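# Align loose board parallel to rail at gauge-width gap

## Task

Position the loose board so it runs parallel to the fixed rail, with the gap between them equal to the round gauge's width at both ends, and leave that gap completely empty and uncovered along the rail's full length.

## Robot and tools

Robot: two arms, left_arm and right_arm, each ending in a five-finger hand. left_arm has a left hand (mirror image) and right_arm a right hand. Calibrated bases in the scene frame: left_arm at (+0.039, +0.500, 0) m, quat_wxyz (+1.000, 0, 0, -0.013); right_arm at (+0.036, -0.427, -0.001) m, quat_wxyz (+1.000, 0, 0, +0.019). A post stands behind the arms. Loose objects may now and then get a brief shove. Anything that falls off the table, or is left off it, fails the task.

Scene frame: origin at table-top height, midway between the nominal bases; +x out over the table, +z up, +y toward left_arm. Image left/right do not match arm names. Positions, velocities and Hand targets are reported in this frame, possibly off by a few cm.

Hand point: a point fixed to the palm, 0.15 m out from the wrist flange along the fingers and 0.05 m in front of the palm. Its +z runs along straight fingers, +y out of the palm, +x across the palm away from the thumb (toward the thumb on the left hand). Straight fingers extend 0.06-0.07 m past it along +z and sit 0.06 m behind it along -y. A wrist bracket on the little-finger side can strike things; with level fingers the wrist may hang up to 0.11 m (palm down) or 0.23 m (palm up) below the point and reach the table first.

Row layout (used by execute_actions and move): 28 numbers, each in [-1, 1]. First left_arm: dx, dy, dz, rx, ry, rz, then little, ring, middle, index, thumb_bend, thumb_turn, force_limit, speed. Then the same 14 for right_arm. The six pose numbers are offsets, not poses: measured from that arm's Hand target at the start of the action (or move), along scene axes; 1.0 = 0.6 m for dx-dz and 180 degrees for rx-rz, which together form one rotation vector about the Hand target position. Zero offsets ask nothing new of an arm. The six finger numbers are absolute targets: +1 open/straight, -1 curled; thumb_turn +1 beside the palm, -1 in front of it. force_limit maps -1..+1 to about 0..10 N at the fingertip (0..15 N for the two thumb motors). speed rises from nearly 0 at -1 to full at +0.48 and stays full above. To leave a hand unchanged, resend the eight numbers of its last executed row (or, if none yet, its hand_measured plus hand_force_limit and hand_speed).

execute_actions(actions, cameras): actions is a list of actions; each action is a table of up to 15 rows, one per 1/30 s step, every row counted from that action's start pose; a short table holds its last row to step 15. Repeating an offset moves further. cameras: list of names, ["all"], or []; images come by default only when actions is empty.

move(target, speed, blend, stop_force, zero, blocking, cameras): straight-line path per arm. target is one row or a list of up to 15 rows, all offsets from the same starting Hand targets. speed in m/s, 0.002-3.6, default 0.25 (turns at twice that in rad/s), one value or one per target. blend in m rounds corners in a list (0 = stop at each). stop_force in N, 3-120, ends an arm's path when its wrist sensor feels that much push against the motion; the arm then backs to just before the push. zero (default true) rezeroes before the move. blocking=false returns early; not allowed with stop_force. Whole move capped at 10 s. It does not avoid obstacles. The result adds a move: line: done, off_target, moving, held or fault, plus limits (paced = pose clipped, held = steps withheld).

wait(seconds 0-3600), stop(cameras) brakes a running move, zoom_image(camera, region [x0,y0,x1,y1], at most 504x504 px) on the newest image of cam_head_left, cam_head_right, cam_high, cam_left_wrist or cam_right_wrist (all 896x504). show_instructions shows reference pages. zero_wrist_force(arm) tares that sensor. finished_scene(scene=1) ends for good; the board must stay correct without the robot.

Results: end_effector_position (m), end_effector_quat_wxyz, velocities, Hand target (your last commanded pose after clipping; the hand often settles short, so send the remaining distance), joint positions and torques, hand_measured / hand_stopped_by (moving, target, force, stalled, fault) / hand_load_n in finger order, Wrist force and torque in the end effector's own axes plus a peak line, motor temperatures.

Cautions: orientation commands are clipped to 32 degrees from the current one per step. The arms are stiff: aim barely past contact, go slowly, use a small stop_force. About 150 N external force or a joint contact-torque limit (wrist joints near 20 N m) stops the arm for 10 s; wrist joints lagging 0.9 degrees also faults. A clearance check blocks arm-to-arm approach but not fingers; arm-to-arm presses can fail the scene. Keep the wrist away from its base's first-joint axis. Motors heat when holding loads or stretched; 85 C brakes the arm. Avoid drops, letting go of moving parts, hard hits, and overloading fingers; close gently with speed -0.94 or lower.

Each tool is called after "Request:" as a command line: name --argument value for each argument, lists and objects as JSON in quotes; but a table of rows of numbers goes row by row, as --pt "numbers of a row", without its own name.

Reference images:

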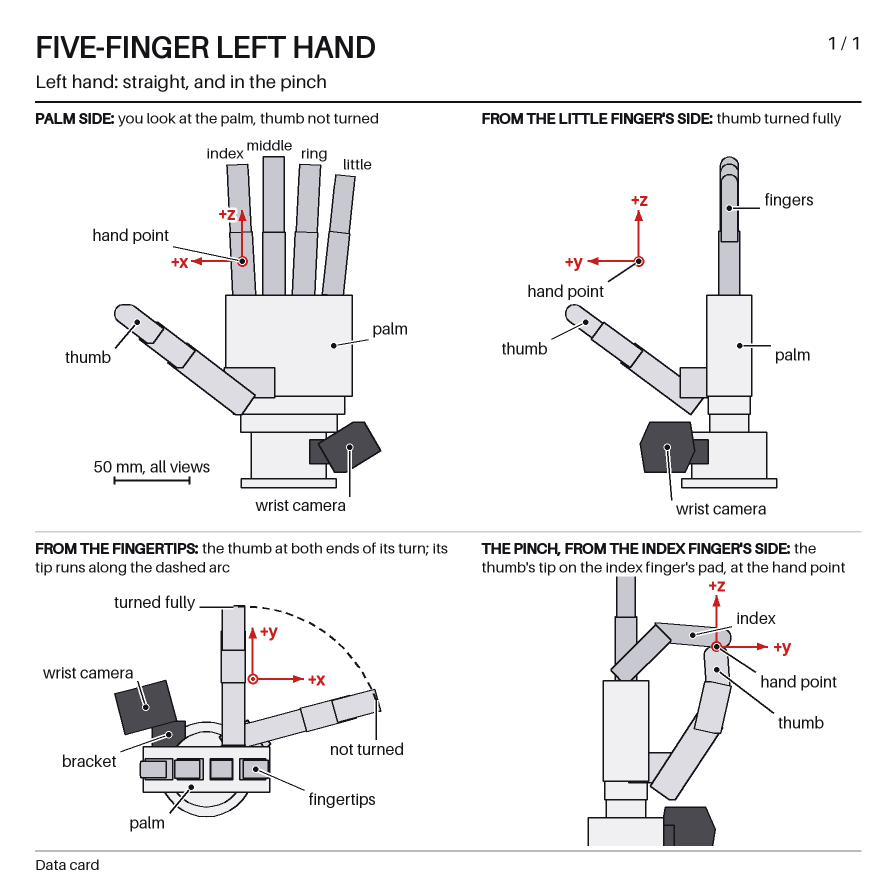

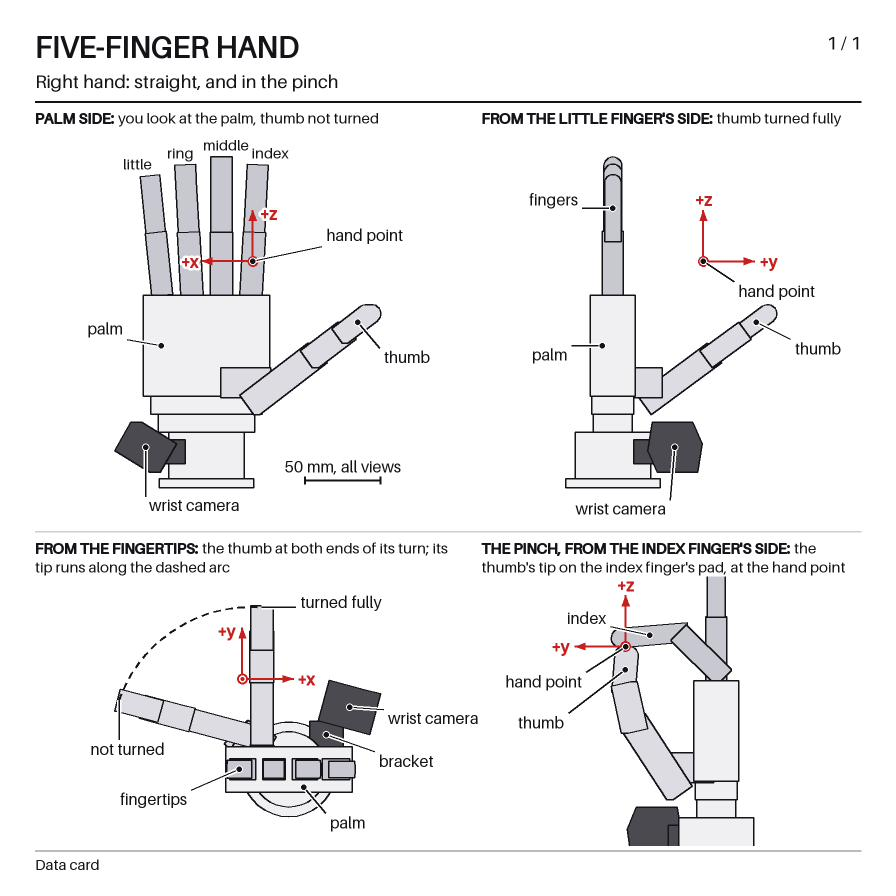

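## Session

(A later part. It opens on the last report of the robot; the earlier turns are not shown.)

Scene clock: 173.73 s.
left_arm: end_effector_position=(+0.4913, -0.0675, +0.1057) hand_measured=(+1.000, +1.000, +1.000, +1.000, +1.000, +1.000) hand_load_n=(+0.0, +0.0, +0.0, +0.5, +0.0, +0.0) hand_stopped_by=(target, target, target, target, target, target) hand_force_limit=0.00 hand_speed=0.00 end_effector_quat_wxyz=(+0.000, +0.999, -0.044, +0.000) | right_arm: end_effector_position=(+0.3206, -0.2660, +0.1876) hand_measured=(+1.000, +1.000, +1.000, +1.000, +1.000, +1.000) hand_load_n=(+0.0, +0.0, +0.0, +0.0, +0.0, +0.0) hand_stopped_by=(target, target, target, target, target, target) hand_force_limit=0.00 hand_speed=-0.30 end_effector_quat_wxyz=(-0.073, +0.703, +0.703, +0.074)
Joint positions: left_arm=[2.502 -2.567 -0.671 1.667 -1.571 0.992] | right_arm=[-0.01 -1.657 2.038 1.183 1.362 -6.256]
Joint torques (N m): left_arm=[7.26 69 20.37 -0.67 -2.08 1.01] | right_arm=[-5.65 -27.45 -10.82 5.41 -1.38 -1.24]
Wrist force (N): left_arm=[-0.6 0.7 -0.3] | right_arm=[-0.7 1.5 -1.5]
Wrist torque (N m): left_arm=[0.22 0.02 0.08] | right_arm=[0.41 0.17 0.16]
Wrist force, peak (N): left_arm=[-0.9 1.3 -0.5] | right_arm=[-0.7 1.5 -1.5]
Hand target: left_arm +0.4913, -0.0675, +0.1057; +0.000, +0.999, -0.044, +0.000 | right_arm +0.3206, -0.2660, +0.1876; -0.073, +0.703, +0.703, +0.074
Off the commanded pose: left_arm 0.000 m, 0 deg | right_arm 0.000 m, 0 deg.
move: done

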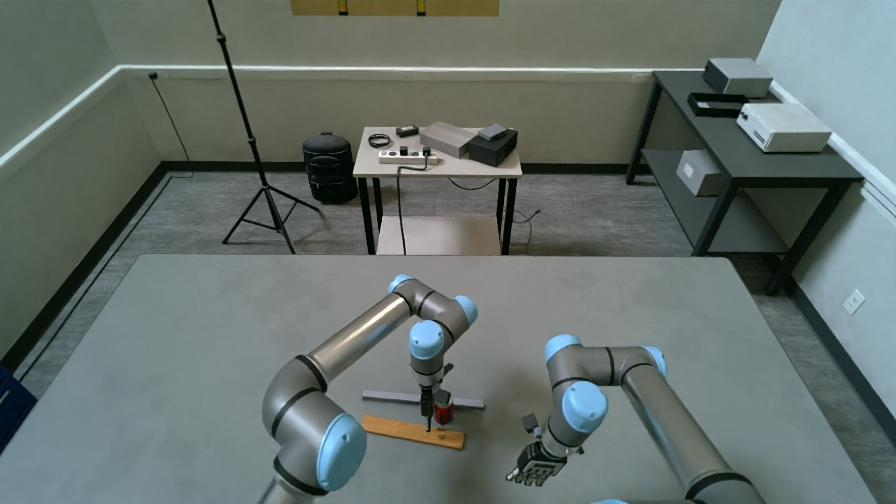

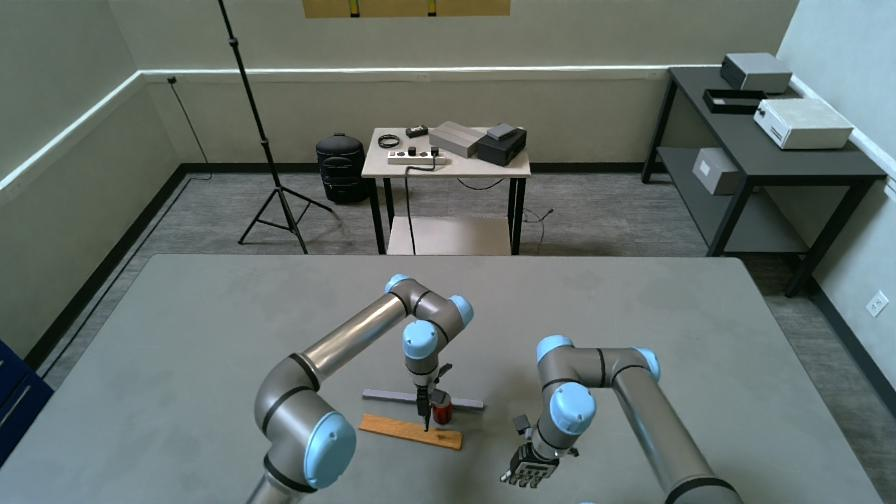

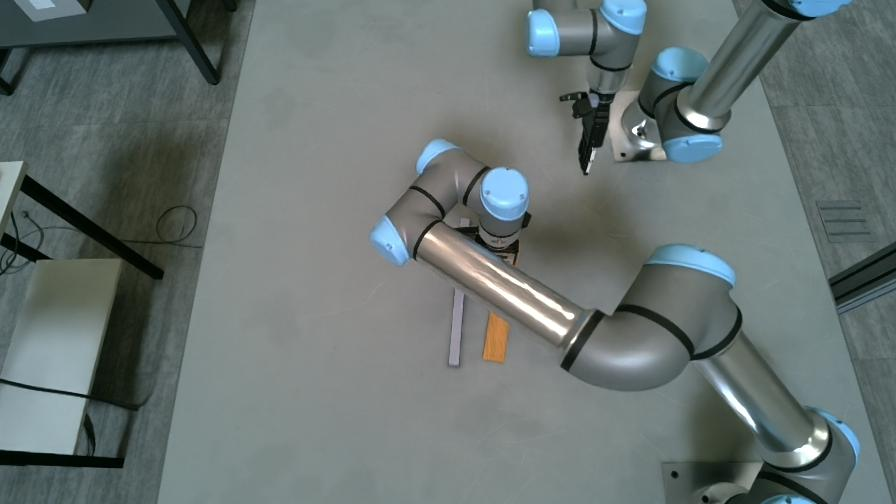

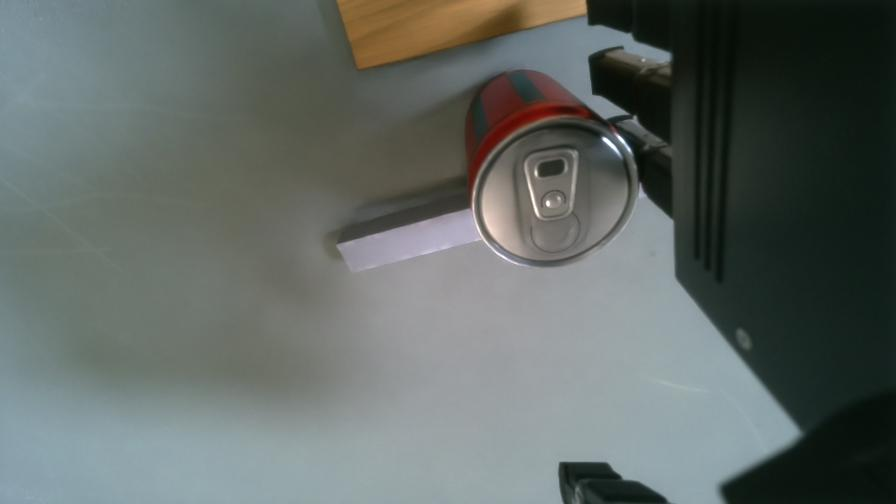

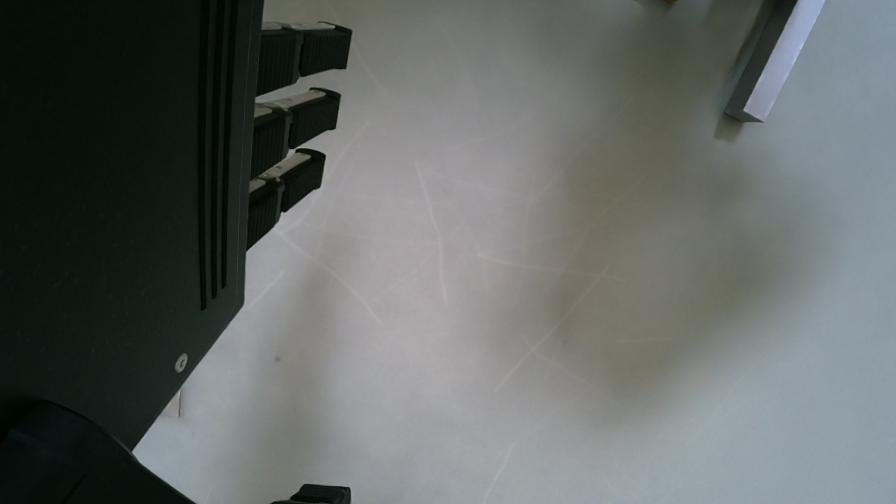

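Request:
move --pt "0.008 0.09 0 0 0 0 1 1 1 1 1 1 0 0.0 0 0 0 0 0 0 1 1 1 1 1 1 0 -0.3" --pt "0.02 0.3 0.2 0 0 0 1 1 1 1 1 1 0 0.0 0 0 0 0 0 0 1 1 1 1 1 1 0 -0.3" --pt "0.0 0.6 0.25 0 0 0 1 1 1 1 1 1 0 0.0 0 0 0 0 0 0 1 1 1 1 1 1 0 -0.3" --speed 0.2 --blend 0.03 --cameras '["cam_high","cam_head_left"]'

Request:
zoom_image --camera "cam_high" --region '[430, 200, 590, 380]'

Request:
zoom_image --camera "cam_high" --region '[440, 210, 540, 310]'

Scene clock: 177.83 s.
left_arm: end_effector_position=(+0.4913, +0.2924, +0.2557) hand_measured=(+1.000, +1.000, +1.000, +1.000, +1.000, +1.000) hand_load_n=(+0.0, +0.0, +0.0, +0.0, -0.5, +0.0) hand_stopped_by=(target, target, target, target, target, target) hand_force_limit=0.00 hand_speed=0.00 end_effector_quat_wxyz=(+0.000, +0.999, -0.044, +0.000) | right_arm: end_effector_position=(+0.3206, -0.2660, +0.1876) hand_measured=(+1.000, +1.000, +1.000, +1.000, +1.000, +1.000) hand_load_n=(+0.0, +0.0, +0.0, +0.0, +0.0, +0.0) hand_stopped_by=(target, target, target, target, target, target) hand_force_limit=0.00 hand_speed=-0.30 end_effector_quat_wxyz=(-0.073, +0.703, +0.703, +0.074)
Joint positions: left_arm=[3.141 -1.911 -1.377 1.717 -1.571 1.631] | right_arm=[-0.01 -1.657 2.038 1.183 1.362 -6.256]
Joint torques (N m): left_arm=[6.57 35.73 19.35 -4.12 1.98 1.03] | right_arm=[-5.2 -25.99 -10.79 5.29 -1.16 -0.99]
Wrist force (N): left_arm=[-0.2 0.8 -0.4] | right_arm=[-0.5 1.3 -1.2]
Wrist torque (N m): left_arm=[0.22 -0.03 -0.02] | right_arm=[0.37 0.13 0.16]
Wrist force, peak (N): left_arm=[-0.1 2.4 -0.4] | right_arm=[-0.6 1.5 -1.5]
Hand target: left_arm +0.4913, +0.2925, +0.2557; +0.000, +0.999, -0.044, +0.000 | right_arm +0.3206, -0.2660, +0.1876; -0.073, +0.703, +0.703, +0.074
Off the commanded pose: left_arm 0.000 m, 0 deg | right_arm 0.000 m, 0 deg.
move: done; blend cut to 0.0271 m at target 1
Images, in order (width x height): cam_head_left 896x504, cam_high 896x504.

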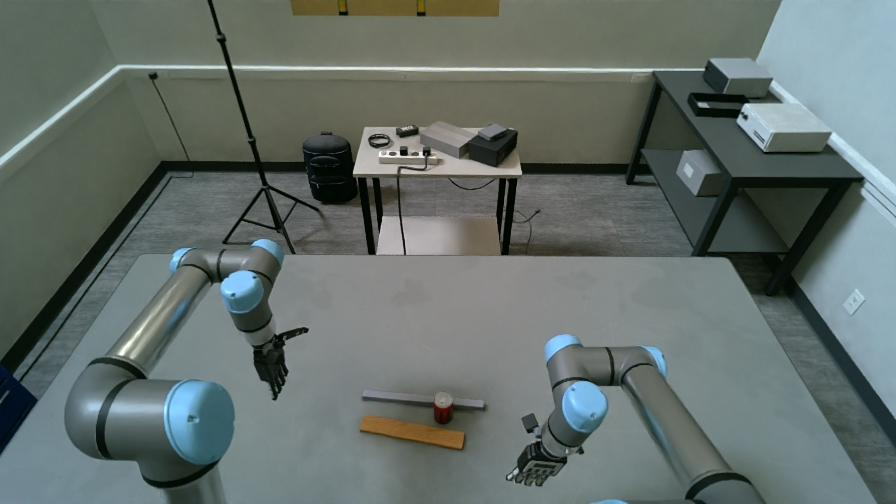

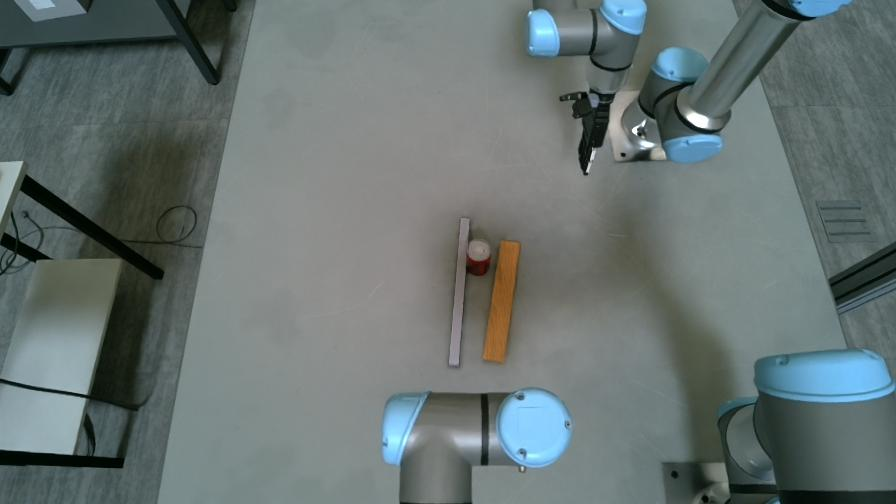

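Scaled by 2.800 from the camera's image (finer frame: 1280x720).

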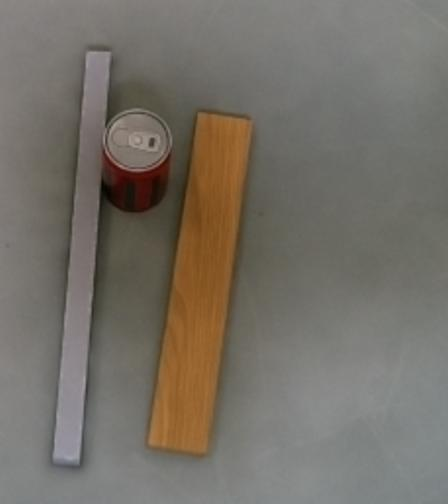

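Scaled by 5.040 from the camera's image (finer frame: 1280x720).

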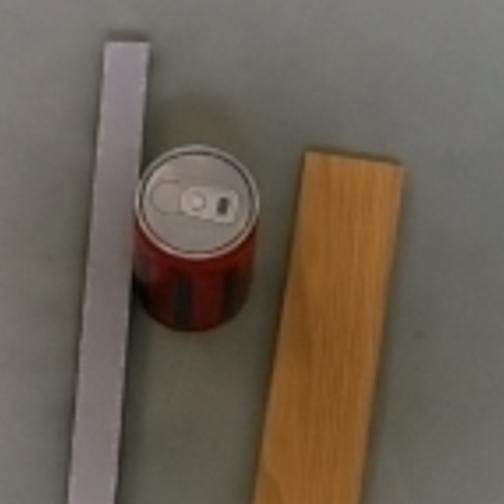

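Request:
move --pt "0 0 0 0 0 0 1 1 1 1 1 1 0 0.0 0.14 0.372 0 0 0 0 1 1 1 1 1 1 0 -0.3" --pt "0 0 0 0 0 0 1 1 1 1 1 1 0 0.0 0.16 0.372 -0.2 0 0 0 1 1 1 1 1 1 0 -0.3" --speed 0.2 --blend 0.02 --cameras '["cam_right_wrist"]'

Request:
move --target '[0,0,0,0,0,0, 1,1,1,1,1,1,0,0.0, 0.1,0,0,0,0,0, 1,1,1,1,1,1,0,-0.3]' --speed 0.012 --stop_force 3 --cameras '["cam_high","cam_right_wrist"]'

Request:
zoom_image --camera "cam_high" --region '[430, 200, 590, 380]'

Scene clock: 181.30 s.
left_arm: end_effector_position=(+0.4913, +0.2925, +0.2557) hand_measured=(+1.000, +1.000, +1.000, +1.000, +1.000, +1.000) hand_load_n=(+0.0, +0.0, +0.0, +0.0, +0.0, +0.0) hand_stopped_by=(target, target, target, target, target, target) hand_force_limit=0.00 hand_speed=0.00 end_effector_quat_wxyz=(+0.000, +0.999, -0.044, +0.000) | right_arm: end_effector_position=(+0.4165, -0.0429, +0.0676) hand_measured=(+1.000, +1.000, +1.000, +1.000, +1.000, +1.000) hand_load_n=(+0.0, +0.0, +0.0, +0.0, +0.0, +0.5) hand_stopped_by=(target, target, target, target, target, target) hand_force_limit=0.00 hand_speed=-0.30 end_effector_quat_wxyz=(-0.073, +0.703, +0.703, +0.074)
Joint positions: left_arm=[3.141 -1.911 -1.377 1.717 -1.571 1.631] | right_arm=[0.531 -1.018 1.535 0.941 1.396 -5.705]
Joint torques (N m): left_arm=[6.3 45.58 14.99 -3.91 -2.13 0.22] | right_arm=[7.36 -41.59 -21.11 -0.35 -0.59 1]
Wrist force (N): left_arm=[-0.4 0.6 -0.4] | right_arm=[-0.3 1.3 -0.9]
Wrist torque (N m): left_arm=[0.20 0.00 -0.02] | right_arm=[0.40 0.04 0.17]
Wrist force, peak (N): left_arm=[-0.4 0.8 -0.7] | right_arm=[0.4 1.7 -2.4]
Hand target: left_arm +0.4913, +0.2925, +0.2557; +0.000, +0.999, -0.044, +0.000 | right_arm +0.4166, -0.0428, +0.0676; -0.073, +0.703, +0.703, +0.074
Off the commanded pose: left_arm 0.000 m, 0 deg | right_arm 0.000 m, 0 deg.
move: done

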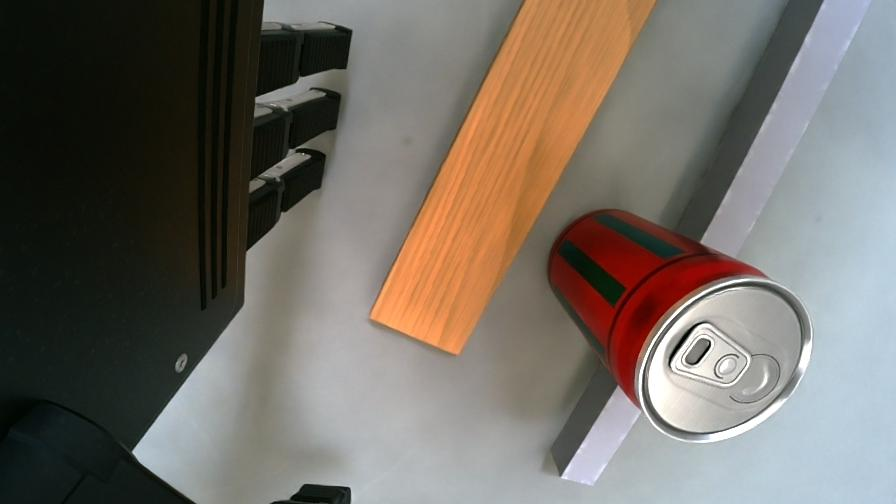

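Scene clock: 187.47 s.
left_arm: end_effector_position=(+0.4913, +0.2925, +0.2557) hand_measured=(+1.000, +1.000, +1.000, +1.000, +1.000, +1.000) hand_load_n=(+0.0, +0.0, +0.0, +0.0, +0.0, +0.0) hand_stopped_by=(target, target, target, target, target, target) hand_force_limit=0.00 hand_speed=0.00 end_effector_quat_wxyz=(+0.000, +0.999, -0.044, +0.000) | right_arm: end_effector_position=(+0.4766, -0.0428, +0.0676) hand_measured=(+1.000, +1.000, +1.000, +1.000, +1.000, +1.000) hand_load_n=(+0.0, +0.0, +0.0, +0.0, +0.0, +0.0) hand_stopped_by=(target, target, target, target, target, target) hand_force_limit=0.00 hand_speed=-0.30 end_effector_quat_wxyz=(-0.073, +0.703, +0.703, +0.074)
Joint positions: left_arm=[3.141 -1.911 -1.377 1.717 -1.571 1.631] | right_arm=[0.468 -0.926 1.383 1.012 1.389 -5.769]
Joint torques (N m): left_arm=[5.92 46.52 14.98 -3.77 -2.05 -0.69] | right_arm=[6.55 -58.22 -8.07 -0.58 -0.56 0.85]
Wrist force (N): left_arm=[-0.4 0.6 -0.3] | right_arm=[-0.6 1.0 -1.4]
Wrist torque (N m): left_arm=[0.19 0.00 -0.03] | right_arm=[0.37 0.13 0.13]
Wrist force, peak (N): left_arm=[-0.4 0.9 -0.5] | right_arm=[-0.6 0.6 -1.9]
Hand target: left_arm +0.4913, +0.2925, +0.2557; +0.000, +0.999, -0.044, +0.000 | right_arm +0.4766, -0.0428, +0.0676; -0.073, +0.703, +0.703, +0.074
Off the commanded pose: left_arm 0.000 m, 0 deg | right_arm 0.000 m, 0 deg.
move: done

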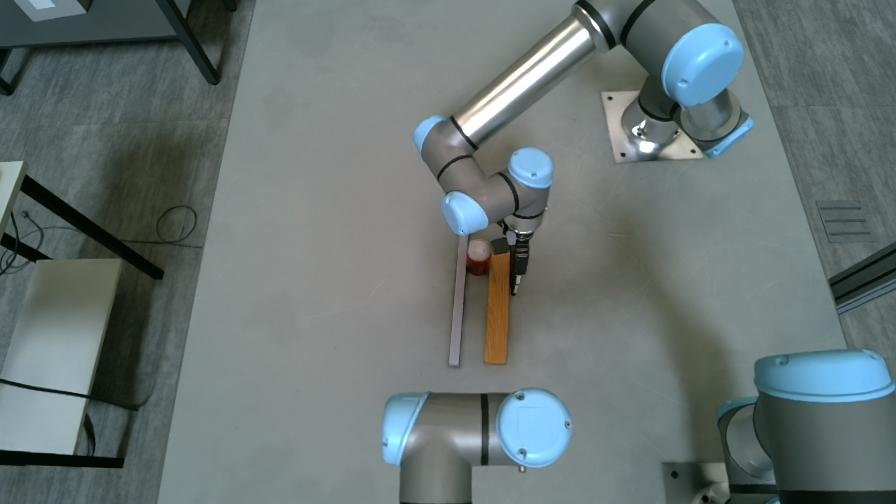

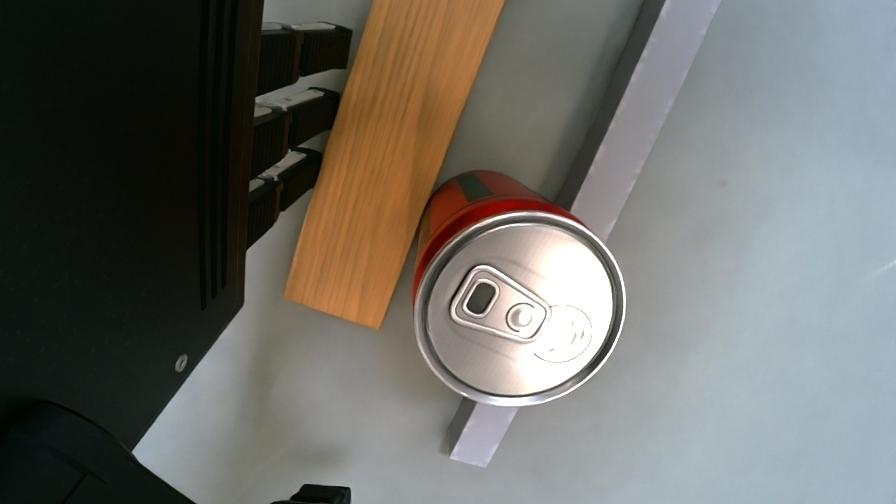

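Scaled by 2.800 from the camera's image (finer frame: 1280x720).

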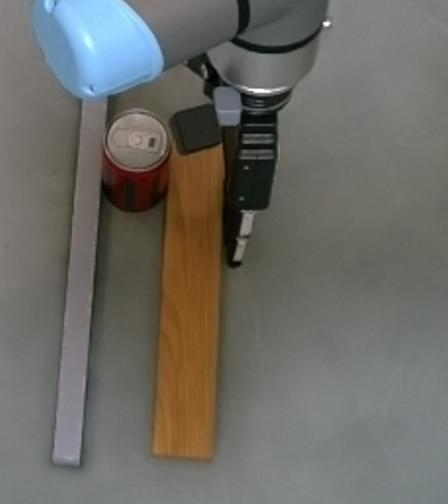

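Request:
move --target '[0,0,0,0,0,0, 1,1,1,1,1,1,0,0.0, 0.04,0,0,0,0,0, 1,1,1,1,1,1,0,-0.3]' --speed 0.006 --stop_force 3 --cameras '["cam_high","cam_right_wrist"]'

Request:
zoom_image --camera "cam_high" --region '[430, 200, 590, 380]'

Scene clock: 189.43 s.
left_arm: end_effector_position=(+0.4913, +0.2925, +0.2557) hand_measured=(+1.000, +1.000, +1.000, +1.000, +1.000, +1.000) hand_load_n=(+0.0, +0.0, +0.0, +0.0, +0.0, +0.0) hand_stopped_by=(target, target, target, target, target, target) hand_force_limit=0.00 hand_speed=0.00 end_effector_quat_wxyz=(+0.000, +0.999, -0.044, +0.000) | right_arm: end_effector_position=(+0.4774, -0.0428, +0.0677) hand_measured=(+1.000, +1.000, +1.000, +1.000, +1.000, +1.000) hand_load_n=(+0.0, +0.0, +0.0, +0.0, +0.0, +0.0) hand_stopped_by=(target, target, target, target, target, target) hand_force_limit=0.00 hand_speed=-0.30 end_effector_quat_wxyz=(-0.073, +0.703, +0.703, +0.074)
Joint positions: left_arm=[3.141 -1.911 -1.377 1.717 -1.571 1.631] | right_arm=[0.467 -0.925 1.38 1.013 1.389 -5.77]
Joint torques (N m): left_arm=[5.68 45.35 14.59 -3.38 -2.31 -0.73] | right_arm=[5.96 -58.35 -10.47 -0.85 1.59 0.72]
Wrist force (N): left_arm=[-0.1 0.6 -0.5] | right_arm=[-0.6 -0.9 -1.4]
Wrist torque (N m): left_arm=[0.20 -0.05 -0.01] | right_arm=[0.46 0.12 0.15]
Wrist force, peak (N): left_arm=[-0.4 0.9 -0.5] | right_arm=[-0.3 -2.8 -2.0]
Hand target: left_arm +0.4913, +0.2925, +0.2557; +0.000, +0.999, -0.044, +0.000 | right_arm +0.4774, -0.0428, +0.0677; -0.073, +0.703, +0.703, +0.074 (not the last commanded pose)
Off the commanded pose: left_arm 0.000 m, 0 deg | right_arm 0.023 m, 0 deg.
move: contact (right_arm)

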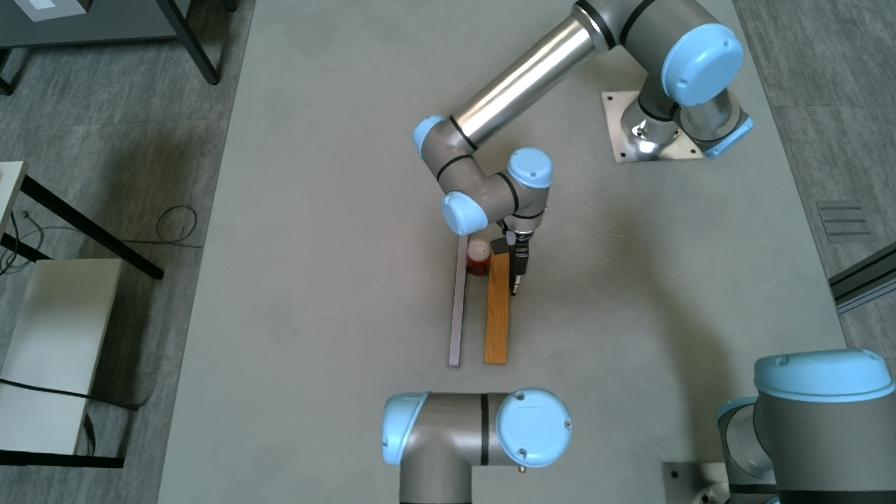

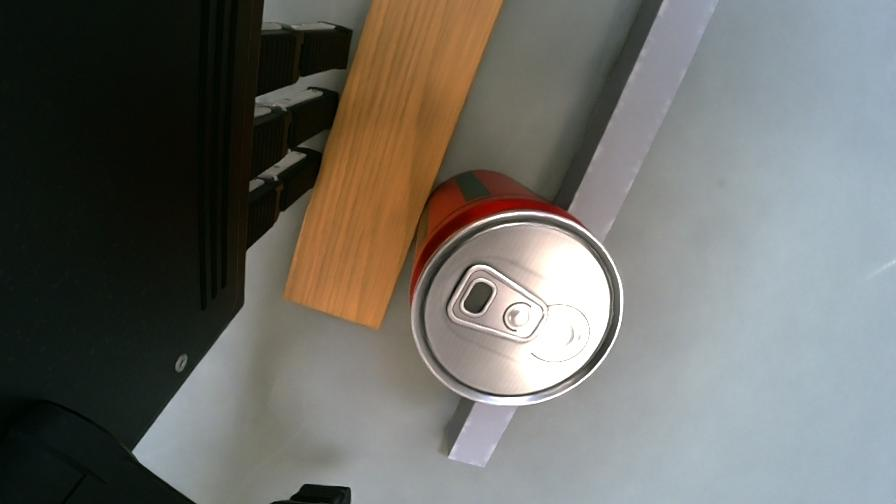

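Scaled by 2.800 from the camera's image (finer frame: 1280x720).

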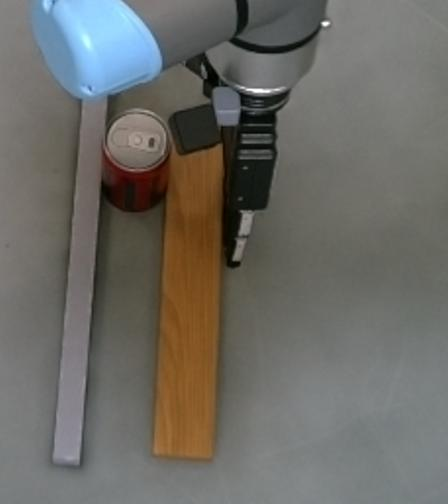

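Request:
move --pt "0 0 0 0 0 0 1 1 1 1 1 1 0 0.0 -0.03 0 0 0 0 0 1 1 1 1 1 1 0 -0.3" --pt "0 0 0 0 0 0 1 1 1 1 1 1 0 0.0 -0.03 -0.067 0 0 0 0 1 1 1 1 1 1 0 -0.3" --speed 0.1 --blend 0.005

Request:
move --target '[0,0,0,0,0,0, 1,1,1,1,1,1,0,0.0, 0.0275,0,0,0,0,0, 1,1,1,1,1,1,0,-0.3]' --speed 0.006 --stop_force 4 --cameras '["cam_high","cam_right_wrist"]'

Request:
zoom_image --camera "cam_high" --region '[430, 200, 590, 380]'

Scene clock: 192.57 s.
left_arm: end_effector_position=(+0.4913, +0.2925, +0.2557) hand_measured=(+1.000, +1.000, +1.000, +1.000, +1.000, +1.000) hand_load_n=(+0.0, +0.0, +0.0, +0.0, +0.0, +0.0) hand_stopped_by=(target, target, target, target, target, target) hand_force_limit=0.00 hand_speed=0.00 end_effector_quat_wxyz=(+0.000, +0.999, -0.044, +0.000) | right_arm: end_effector_position=(+0.4594, -0.0829, +0.0678) hand_measured=(+1.000, +1.000, +1.000, +1.000, +1.000, +1.000) hand_load_n=(+0.0, +0.0, +0.0, +0.0, +0.0, +0.0) hand_stopped_by=(target, target, target, target, target, target) hand_force_limit=0.00 hand_speed=-0.30 end_effector_quat_wxyz=(-0.073, +0.703, +0.703, +0.074)
Joint positions: left_arm=[3.141 -1.911 -1.377 1.717 -1.571 1.631] | right_arm=[0.411 -1.012 1.53 0.96 1.383 -5.827]
Joint torques (N m): left_arm=[6.62 45.91 15.51 -3.28 -2.01 -1.16] | right_arm=[-7.14 -26.92 -16.78 5.41 1.17 -0.91]
Wrist force (N): left_arm=[-0.3 0.6 -0.5] | right_arm=[-0.4 1.6 -1.1]
Wrist torque (N m): left_arm=[0.20 -0.02 -0.02] | right_arm=[0.47 0.08 0.17]
Wrist force, peak (N): left_arm=[-0.2 1.0 -0.5] | right_arm=[-0.5 2.6 -1.5]
Hand target: left_arm +0.4913, +0.2925, +0.2557; +0.000, +0.999, -0.044, +0.000 | right_arm +0.4594, -0.0830, +0.0677; -0.073, +0.703, +0.703, +0.074
Off the commanded pose: left_arm 0.000 m, 0 deg | right_arm 0.000 m, 0 deg.
move: done

Scene clock: 196.33 s.
left_arm: end_effector_position=(+0.4913, +0.2925, +0.2557) hand_measured=(+1.000, +1.000, +1.000, +1.000, +1.000, +1.000) hand_load_n=(+0.0, +0.0, +0.0, +0.0, +0.0, +0.0) hand_stopped_by=(target, target, target, target, target, target) hand_force_limit=0.00 hand_speed=0.00 end_effector_quat_wxyz=(+0.000, +0.999, -0.044, +0.000) | right_arm: end_effector_position=(+0.4759, -0.0830, +0.0676) hand_measured=(+1.000, +1.000, +1.000, +1.000, +1.000, +1.000) hand_load_n=(+0.0, +0.0, +0.0, +0.0, +0.0, +0.0) hand_stopped_by=(target, target, target, target, target, target) hand_force_limit=0.00 hand_speed=-0.30 end_effector_quat_wxyz=(-0.073, +0.703, +0.703, +0.074)
Joint positions: left_arm=[3.141 -1.911 -1.377 1.717 -1.571 1.631] | right_arm=[0.396 -0.985 1.485 0.981 1.382 -5.842]
Joint torques (N m): left_arm=[5.84 46.1 16.15 -3.28 -1.88 -1.22] | right_arm=[5.81 -56.37 -7.83 -0.59 -1.25 0.42]
Wrist force (N): left_arm=[-0.3 0.6 -0.3] | right_arm=[-0.6 0.1 -1.3]
Wrist torque (N m): left_arm=[0.19 -0.01 -0.02] | right_arm=[0.46 0.12 0.15]
Wrist force, peak (N): left_arm=[-0.5 0.9 -0.5] | right_arm=[-0.6 1.7 -1.2]
Hand target: left_arm +0.4913, +0.2925, +0.2557; +0.000, +0.999, -0.044, +0.000 | right_arm +0.4759, -0.0830, +0.0677; -0.073, +0.703, +0.703, +0.074
Off the commanded pose: left_arm 0.000 m, 0 deg | right_arm 0.000 m, 0 deg.
move: done

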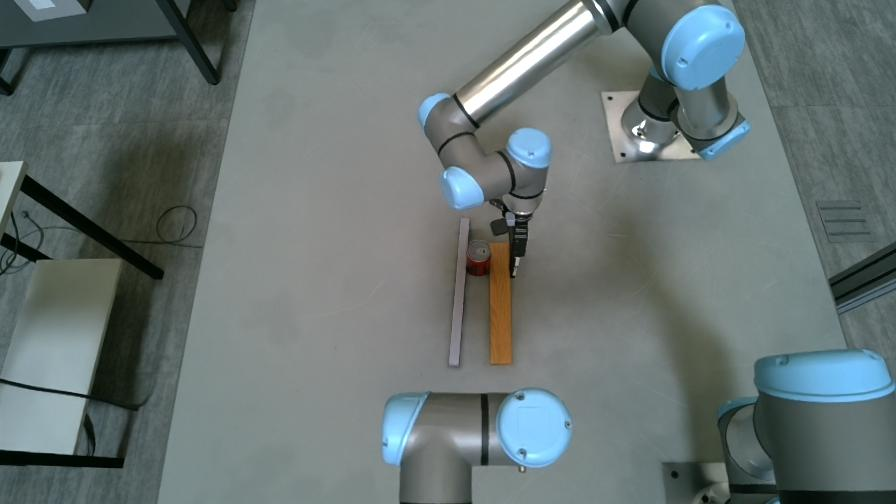

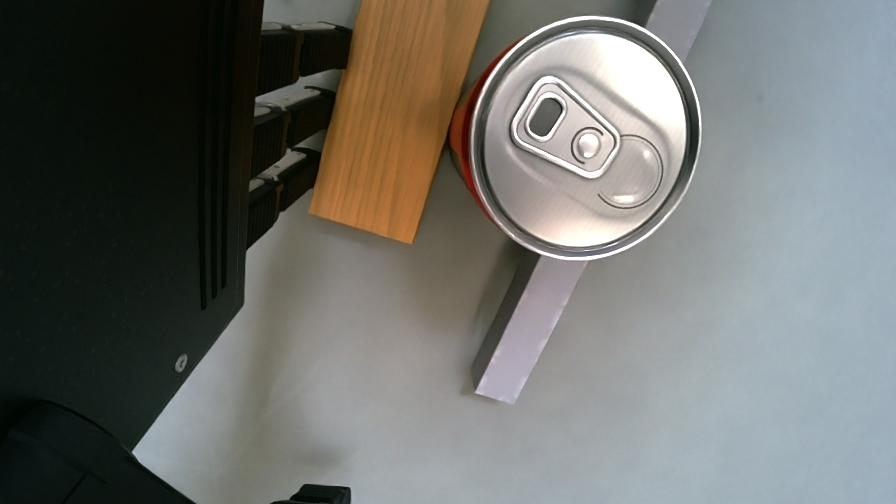

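Scaled by 2.800 from the camera's image (finer frame: 1280x720).

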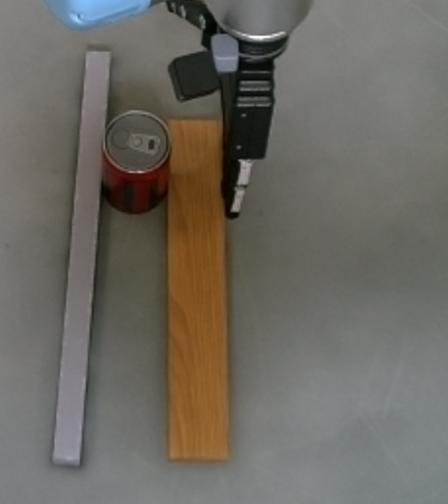

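Request:
move --pt "0 0 0 0 0 0 1 1 1 1 1 1 0 0.0 -0.06 0 0 0 0 0 1 1 1 1 1 1 0 -0.3" --pt "0 0 0 0 0 0 1 1 1 1 1 1 0 0.0 -0.15 -0.25 0.1 0 0 0 1 1 1 1 1 1 0 -0.3" --speed 0.2 --blend 0.01 --cameras '["cam_high","cam_head_left"]'

Request:
zoom_image --camera "cam_high" --region '[450, 210, 530, 290]'

Request:
zoom_image --camera "cam_high" --region '[440, 300, 520, 380]'

Request:
zoom_image --camera "cam_high" --region '[140, 0, 300, 504]'

Request:
zoom_image --camera "cam_high" --region '[700, 0, 890, 400]'

Scene clock: 199.87 s.
left_arm: end_effector_position=(+0.4913, +0.2925, +0.2557) hand_measured=(+1.000, +1.000, +1.000, +1.000, +1.000, +1.000) hand_load_n=(+0.0, +0.5, +0.0, +0.0, +0.0, +0.0) hand_stopped_by=(target, target, target, target, target, target) hand_force_limit=0.00 hand_speed=0.00 end_effector_quat_wxyz=(+0.000, +0.999, -0.044, +0.000) | right_arm: end_effector_position=(+0.3860, -0.2329, +0.1277) hand_measured=(+1.000, +1.000, +1.000, +1.000, +1.000, +1.000) hand_load_n=(+0.0, +0.0, +0.0, +0.0, +0.0, +0.0) hand_stopped_by=(target, target, target, target, target, target) hand_force_limit=0.00 hand_speed=-0.30 end_effector_quat_wxyz=(-0.073, +0.703, +0.703, +0.074) end_effector_velocity=(+0.001, -0.001, +0.000) end_effector_angular_velocity=(-0.002, -0.001, +0.002)
Joint positions: left_arm=[3.141 -1.911 -1.377 1.717 -1.571 1.631] | right_arm=[0.093 -1.402 1.935 1.009 1.364 -6.15]
Joint velocities: left_arm=[within noise] | right_arm=[-0.003 0 0 0 0.002 -0.005]
Joint torques (N m): left_arm=[4.92 47.36 15.86 -3.05 -2.17 -1.12] | right_arm=[-6.89 -34.95 -11.76 0.51 1.42 -1.13]
Wrist force (N): left_arm=[-0.3 0.7 -0.4] | right_arm=[-0.5 1.3 -1.6]
Wrist torque (N m): left_arm=[0.21 -0.01 -0.02] | right_arm=[0.38 0.13 0.17]
Wrist force, peak (N): left_arm=[-0.2 0.9 -0.6] | right_arm=[-0.6 3.4 -1.2]
Hand target: left_arm +0.4913, +0.2925, +0.2557; +0.000, +0.999, -0.044, +0.000 | right_arm +0.3859, -0.2330, +0.1277; -0.073, +0.703, +0.703, +0.074
Off the commanded pose: left_arm 0.000 m, 0 deg | right_arm 0.000 m, 0 deg.
move: done
Images, in order (width x height): cam_head_left 896x504, cam_high 896x504.

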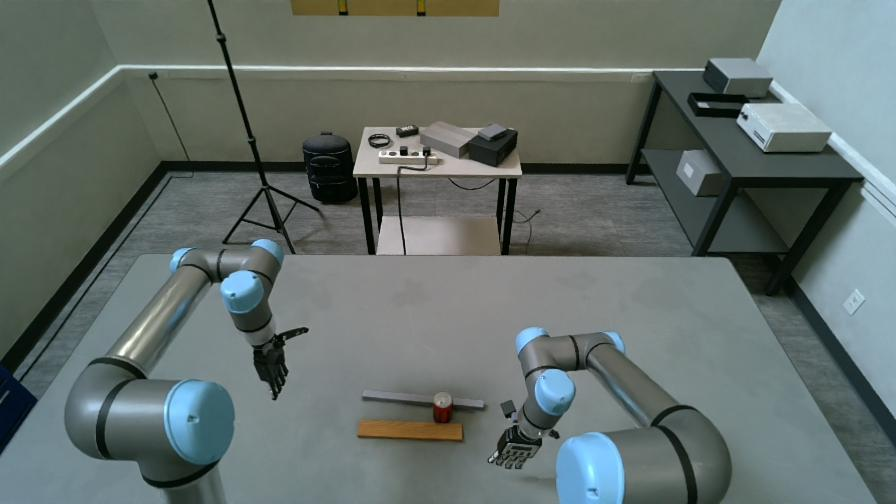

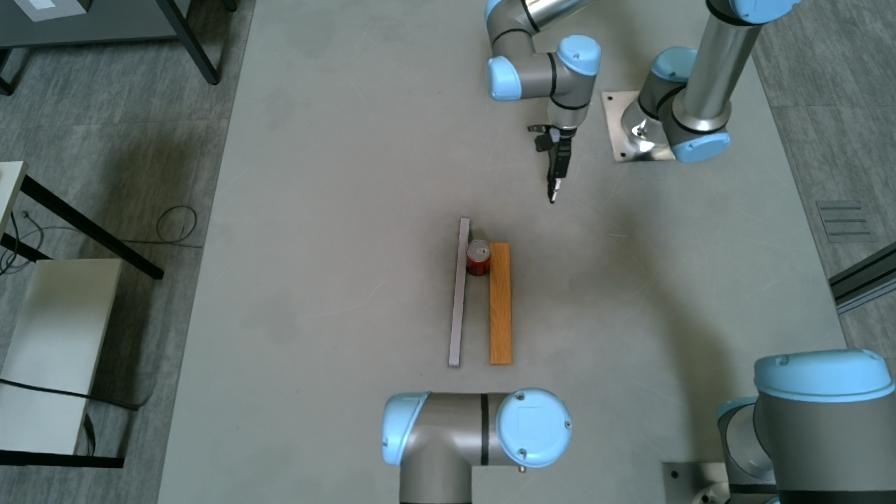

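Scaled by 6.300 from the camera's image (finer frame: 1280x720).

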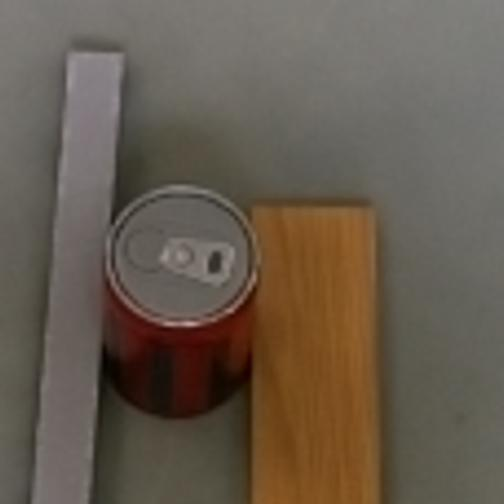

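Scaled by 6.300 from the camera's image (finer frame: 1280x720).

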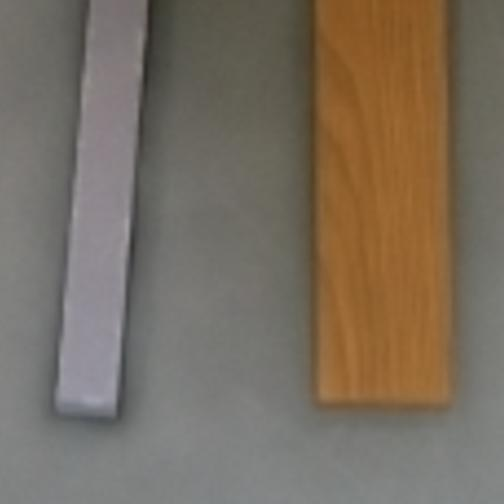

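Scaled by 1.000.

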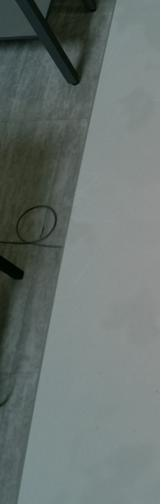

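Scaled by 1.260 from the camera's image (finer frame: 1280x720).

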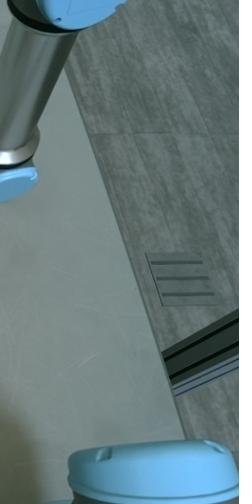

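Request:
move --pt "0 0 0 0 0 0 1 1 1 1 1 1 0 0.0 0.06 0.63 0 0 0 0 1 1 1 1 1 1 0 -0.3" --pt "0 0 0 0 0 0 1 1 1 1 1 1 0 0.0 0.1 0.633 -0.1 0 0 0 1 1 1 1 1 1 0 -0.3" --speed 0.2 --blend 0.02 --cameras '["cam_high","cam_right_wrist"]'

Scene clock: 205.73 s.
left_arm: end_effector_position=(+0.4913, +0.2925, +0.2557) hand_measured=(+1.000, +1.000, +1.000, +1.000, +1.000, +1.000) hand_load_n=(+0.0, +0.0, +0.0, +0.0, +0.0, +0.0) hand_stopped_by=(target, target, target, target, target, target) hand_force_limit=0.00 hand_speed=0.00 end_effector_quat_wxyz=(+0.000, +0.999, -0.044, +0.000) | right_arm: end_effector_position=(+0.4459, +0.1468, +0.0678) hand_measured=(+1.000, +1.000, +1.000, +1.000, +1.000, +1.000) hand_load_n=(+0.0, +0.0, +0.0, +0.0, +0.0, +0.0) hand_stopped_by=(target, target, target, target, target, target) hand_force_limit=0.00 hand_speed=-0.30 end_effector_quat_wxyz=(-0.073, +0.703, +0.703, +0.074)
Joint positions: left_arm=[3.141 -1.911 -1.377 1.717 -1.571 1.631] | right_arm=[0.764 -0.595 0.765 1.249 1.427 -5.472]
Joint torques (N m): left_arm=[4.18 46.58 14.87 -2.9 -2.17 -1.07] | right_arm=[3.15 -56.28 -10.59 2.03 1.42 0.42]
Wrist force (N): left_arm=[-0.2 0.4 -0.1] | right_arm=[-0.2 1.2 -1.7]
Wrist torque (N m): left_arm=[0.16 -0.01 -0.01] | right_arm=[0.39 0.04 0.20]
Wrist force, peak (N): left_arm=[-0.6 0.7 -0.7] | right_arm=[-2.0 1.3 -1.9]
Hand target: left_arm +0.4913, +0.2925, +0.2557; +0.000, +0.999, -0.044, +0.000 | right_arm +0.4459, +0.1468, +0.0677; -0.073, +0.703, +0.703, +0.074
Off the commanded pose: left_arm 0.000 m, 0 deg | right_arm 0.000 m, 0 deg.
move: done

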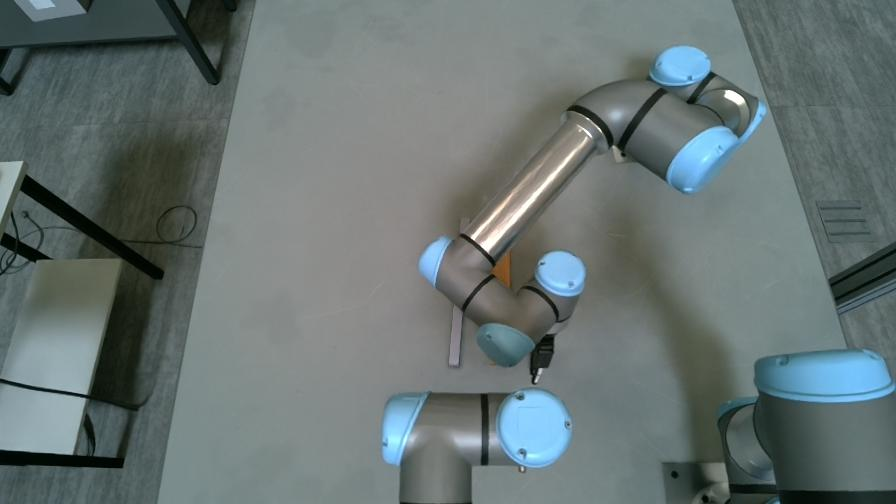

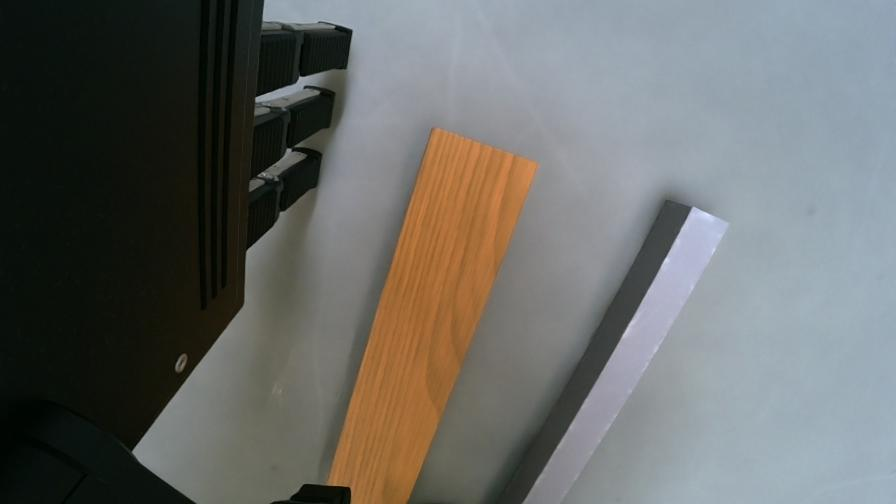

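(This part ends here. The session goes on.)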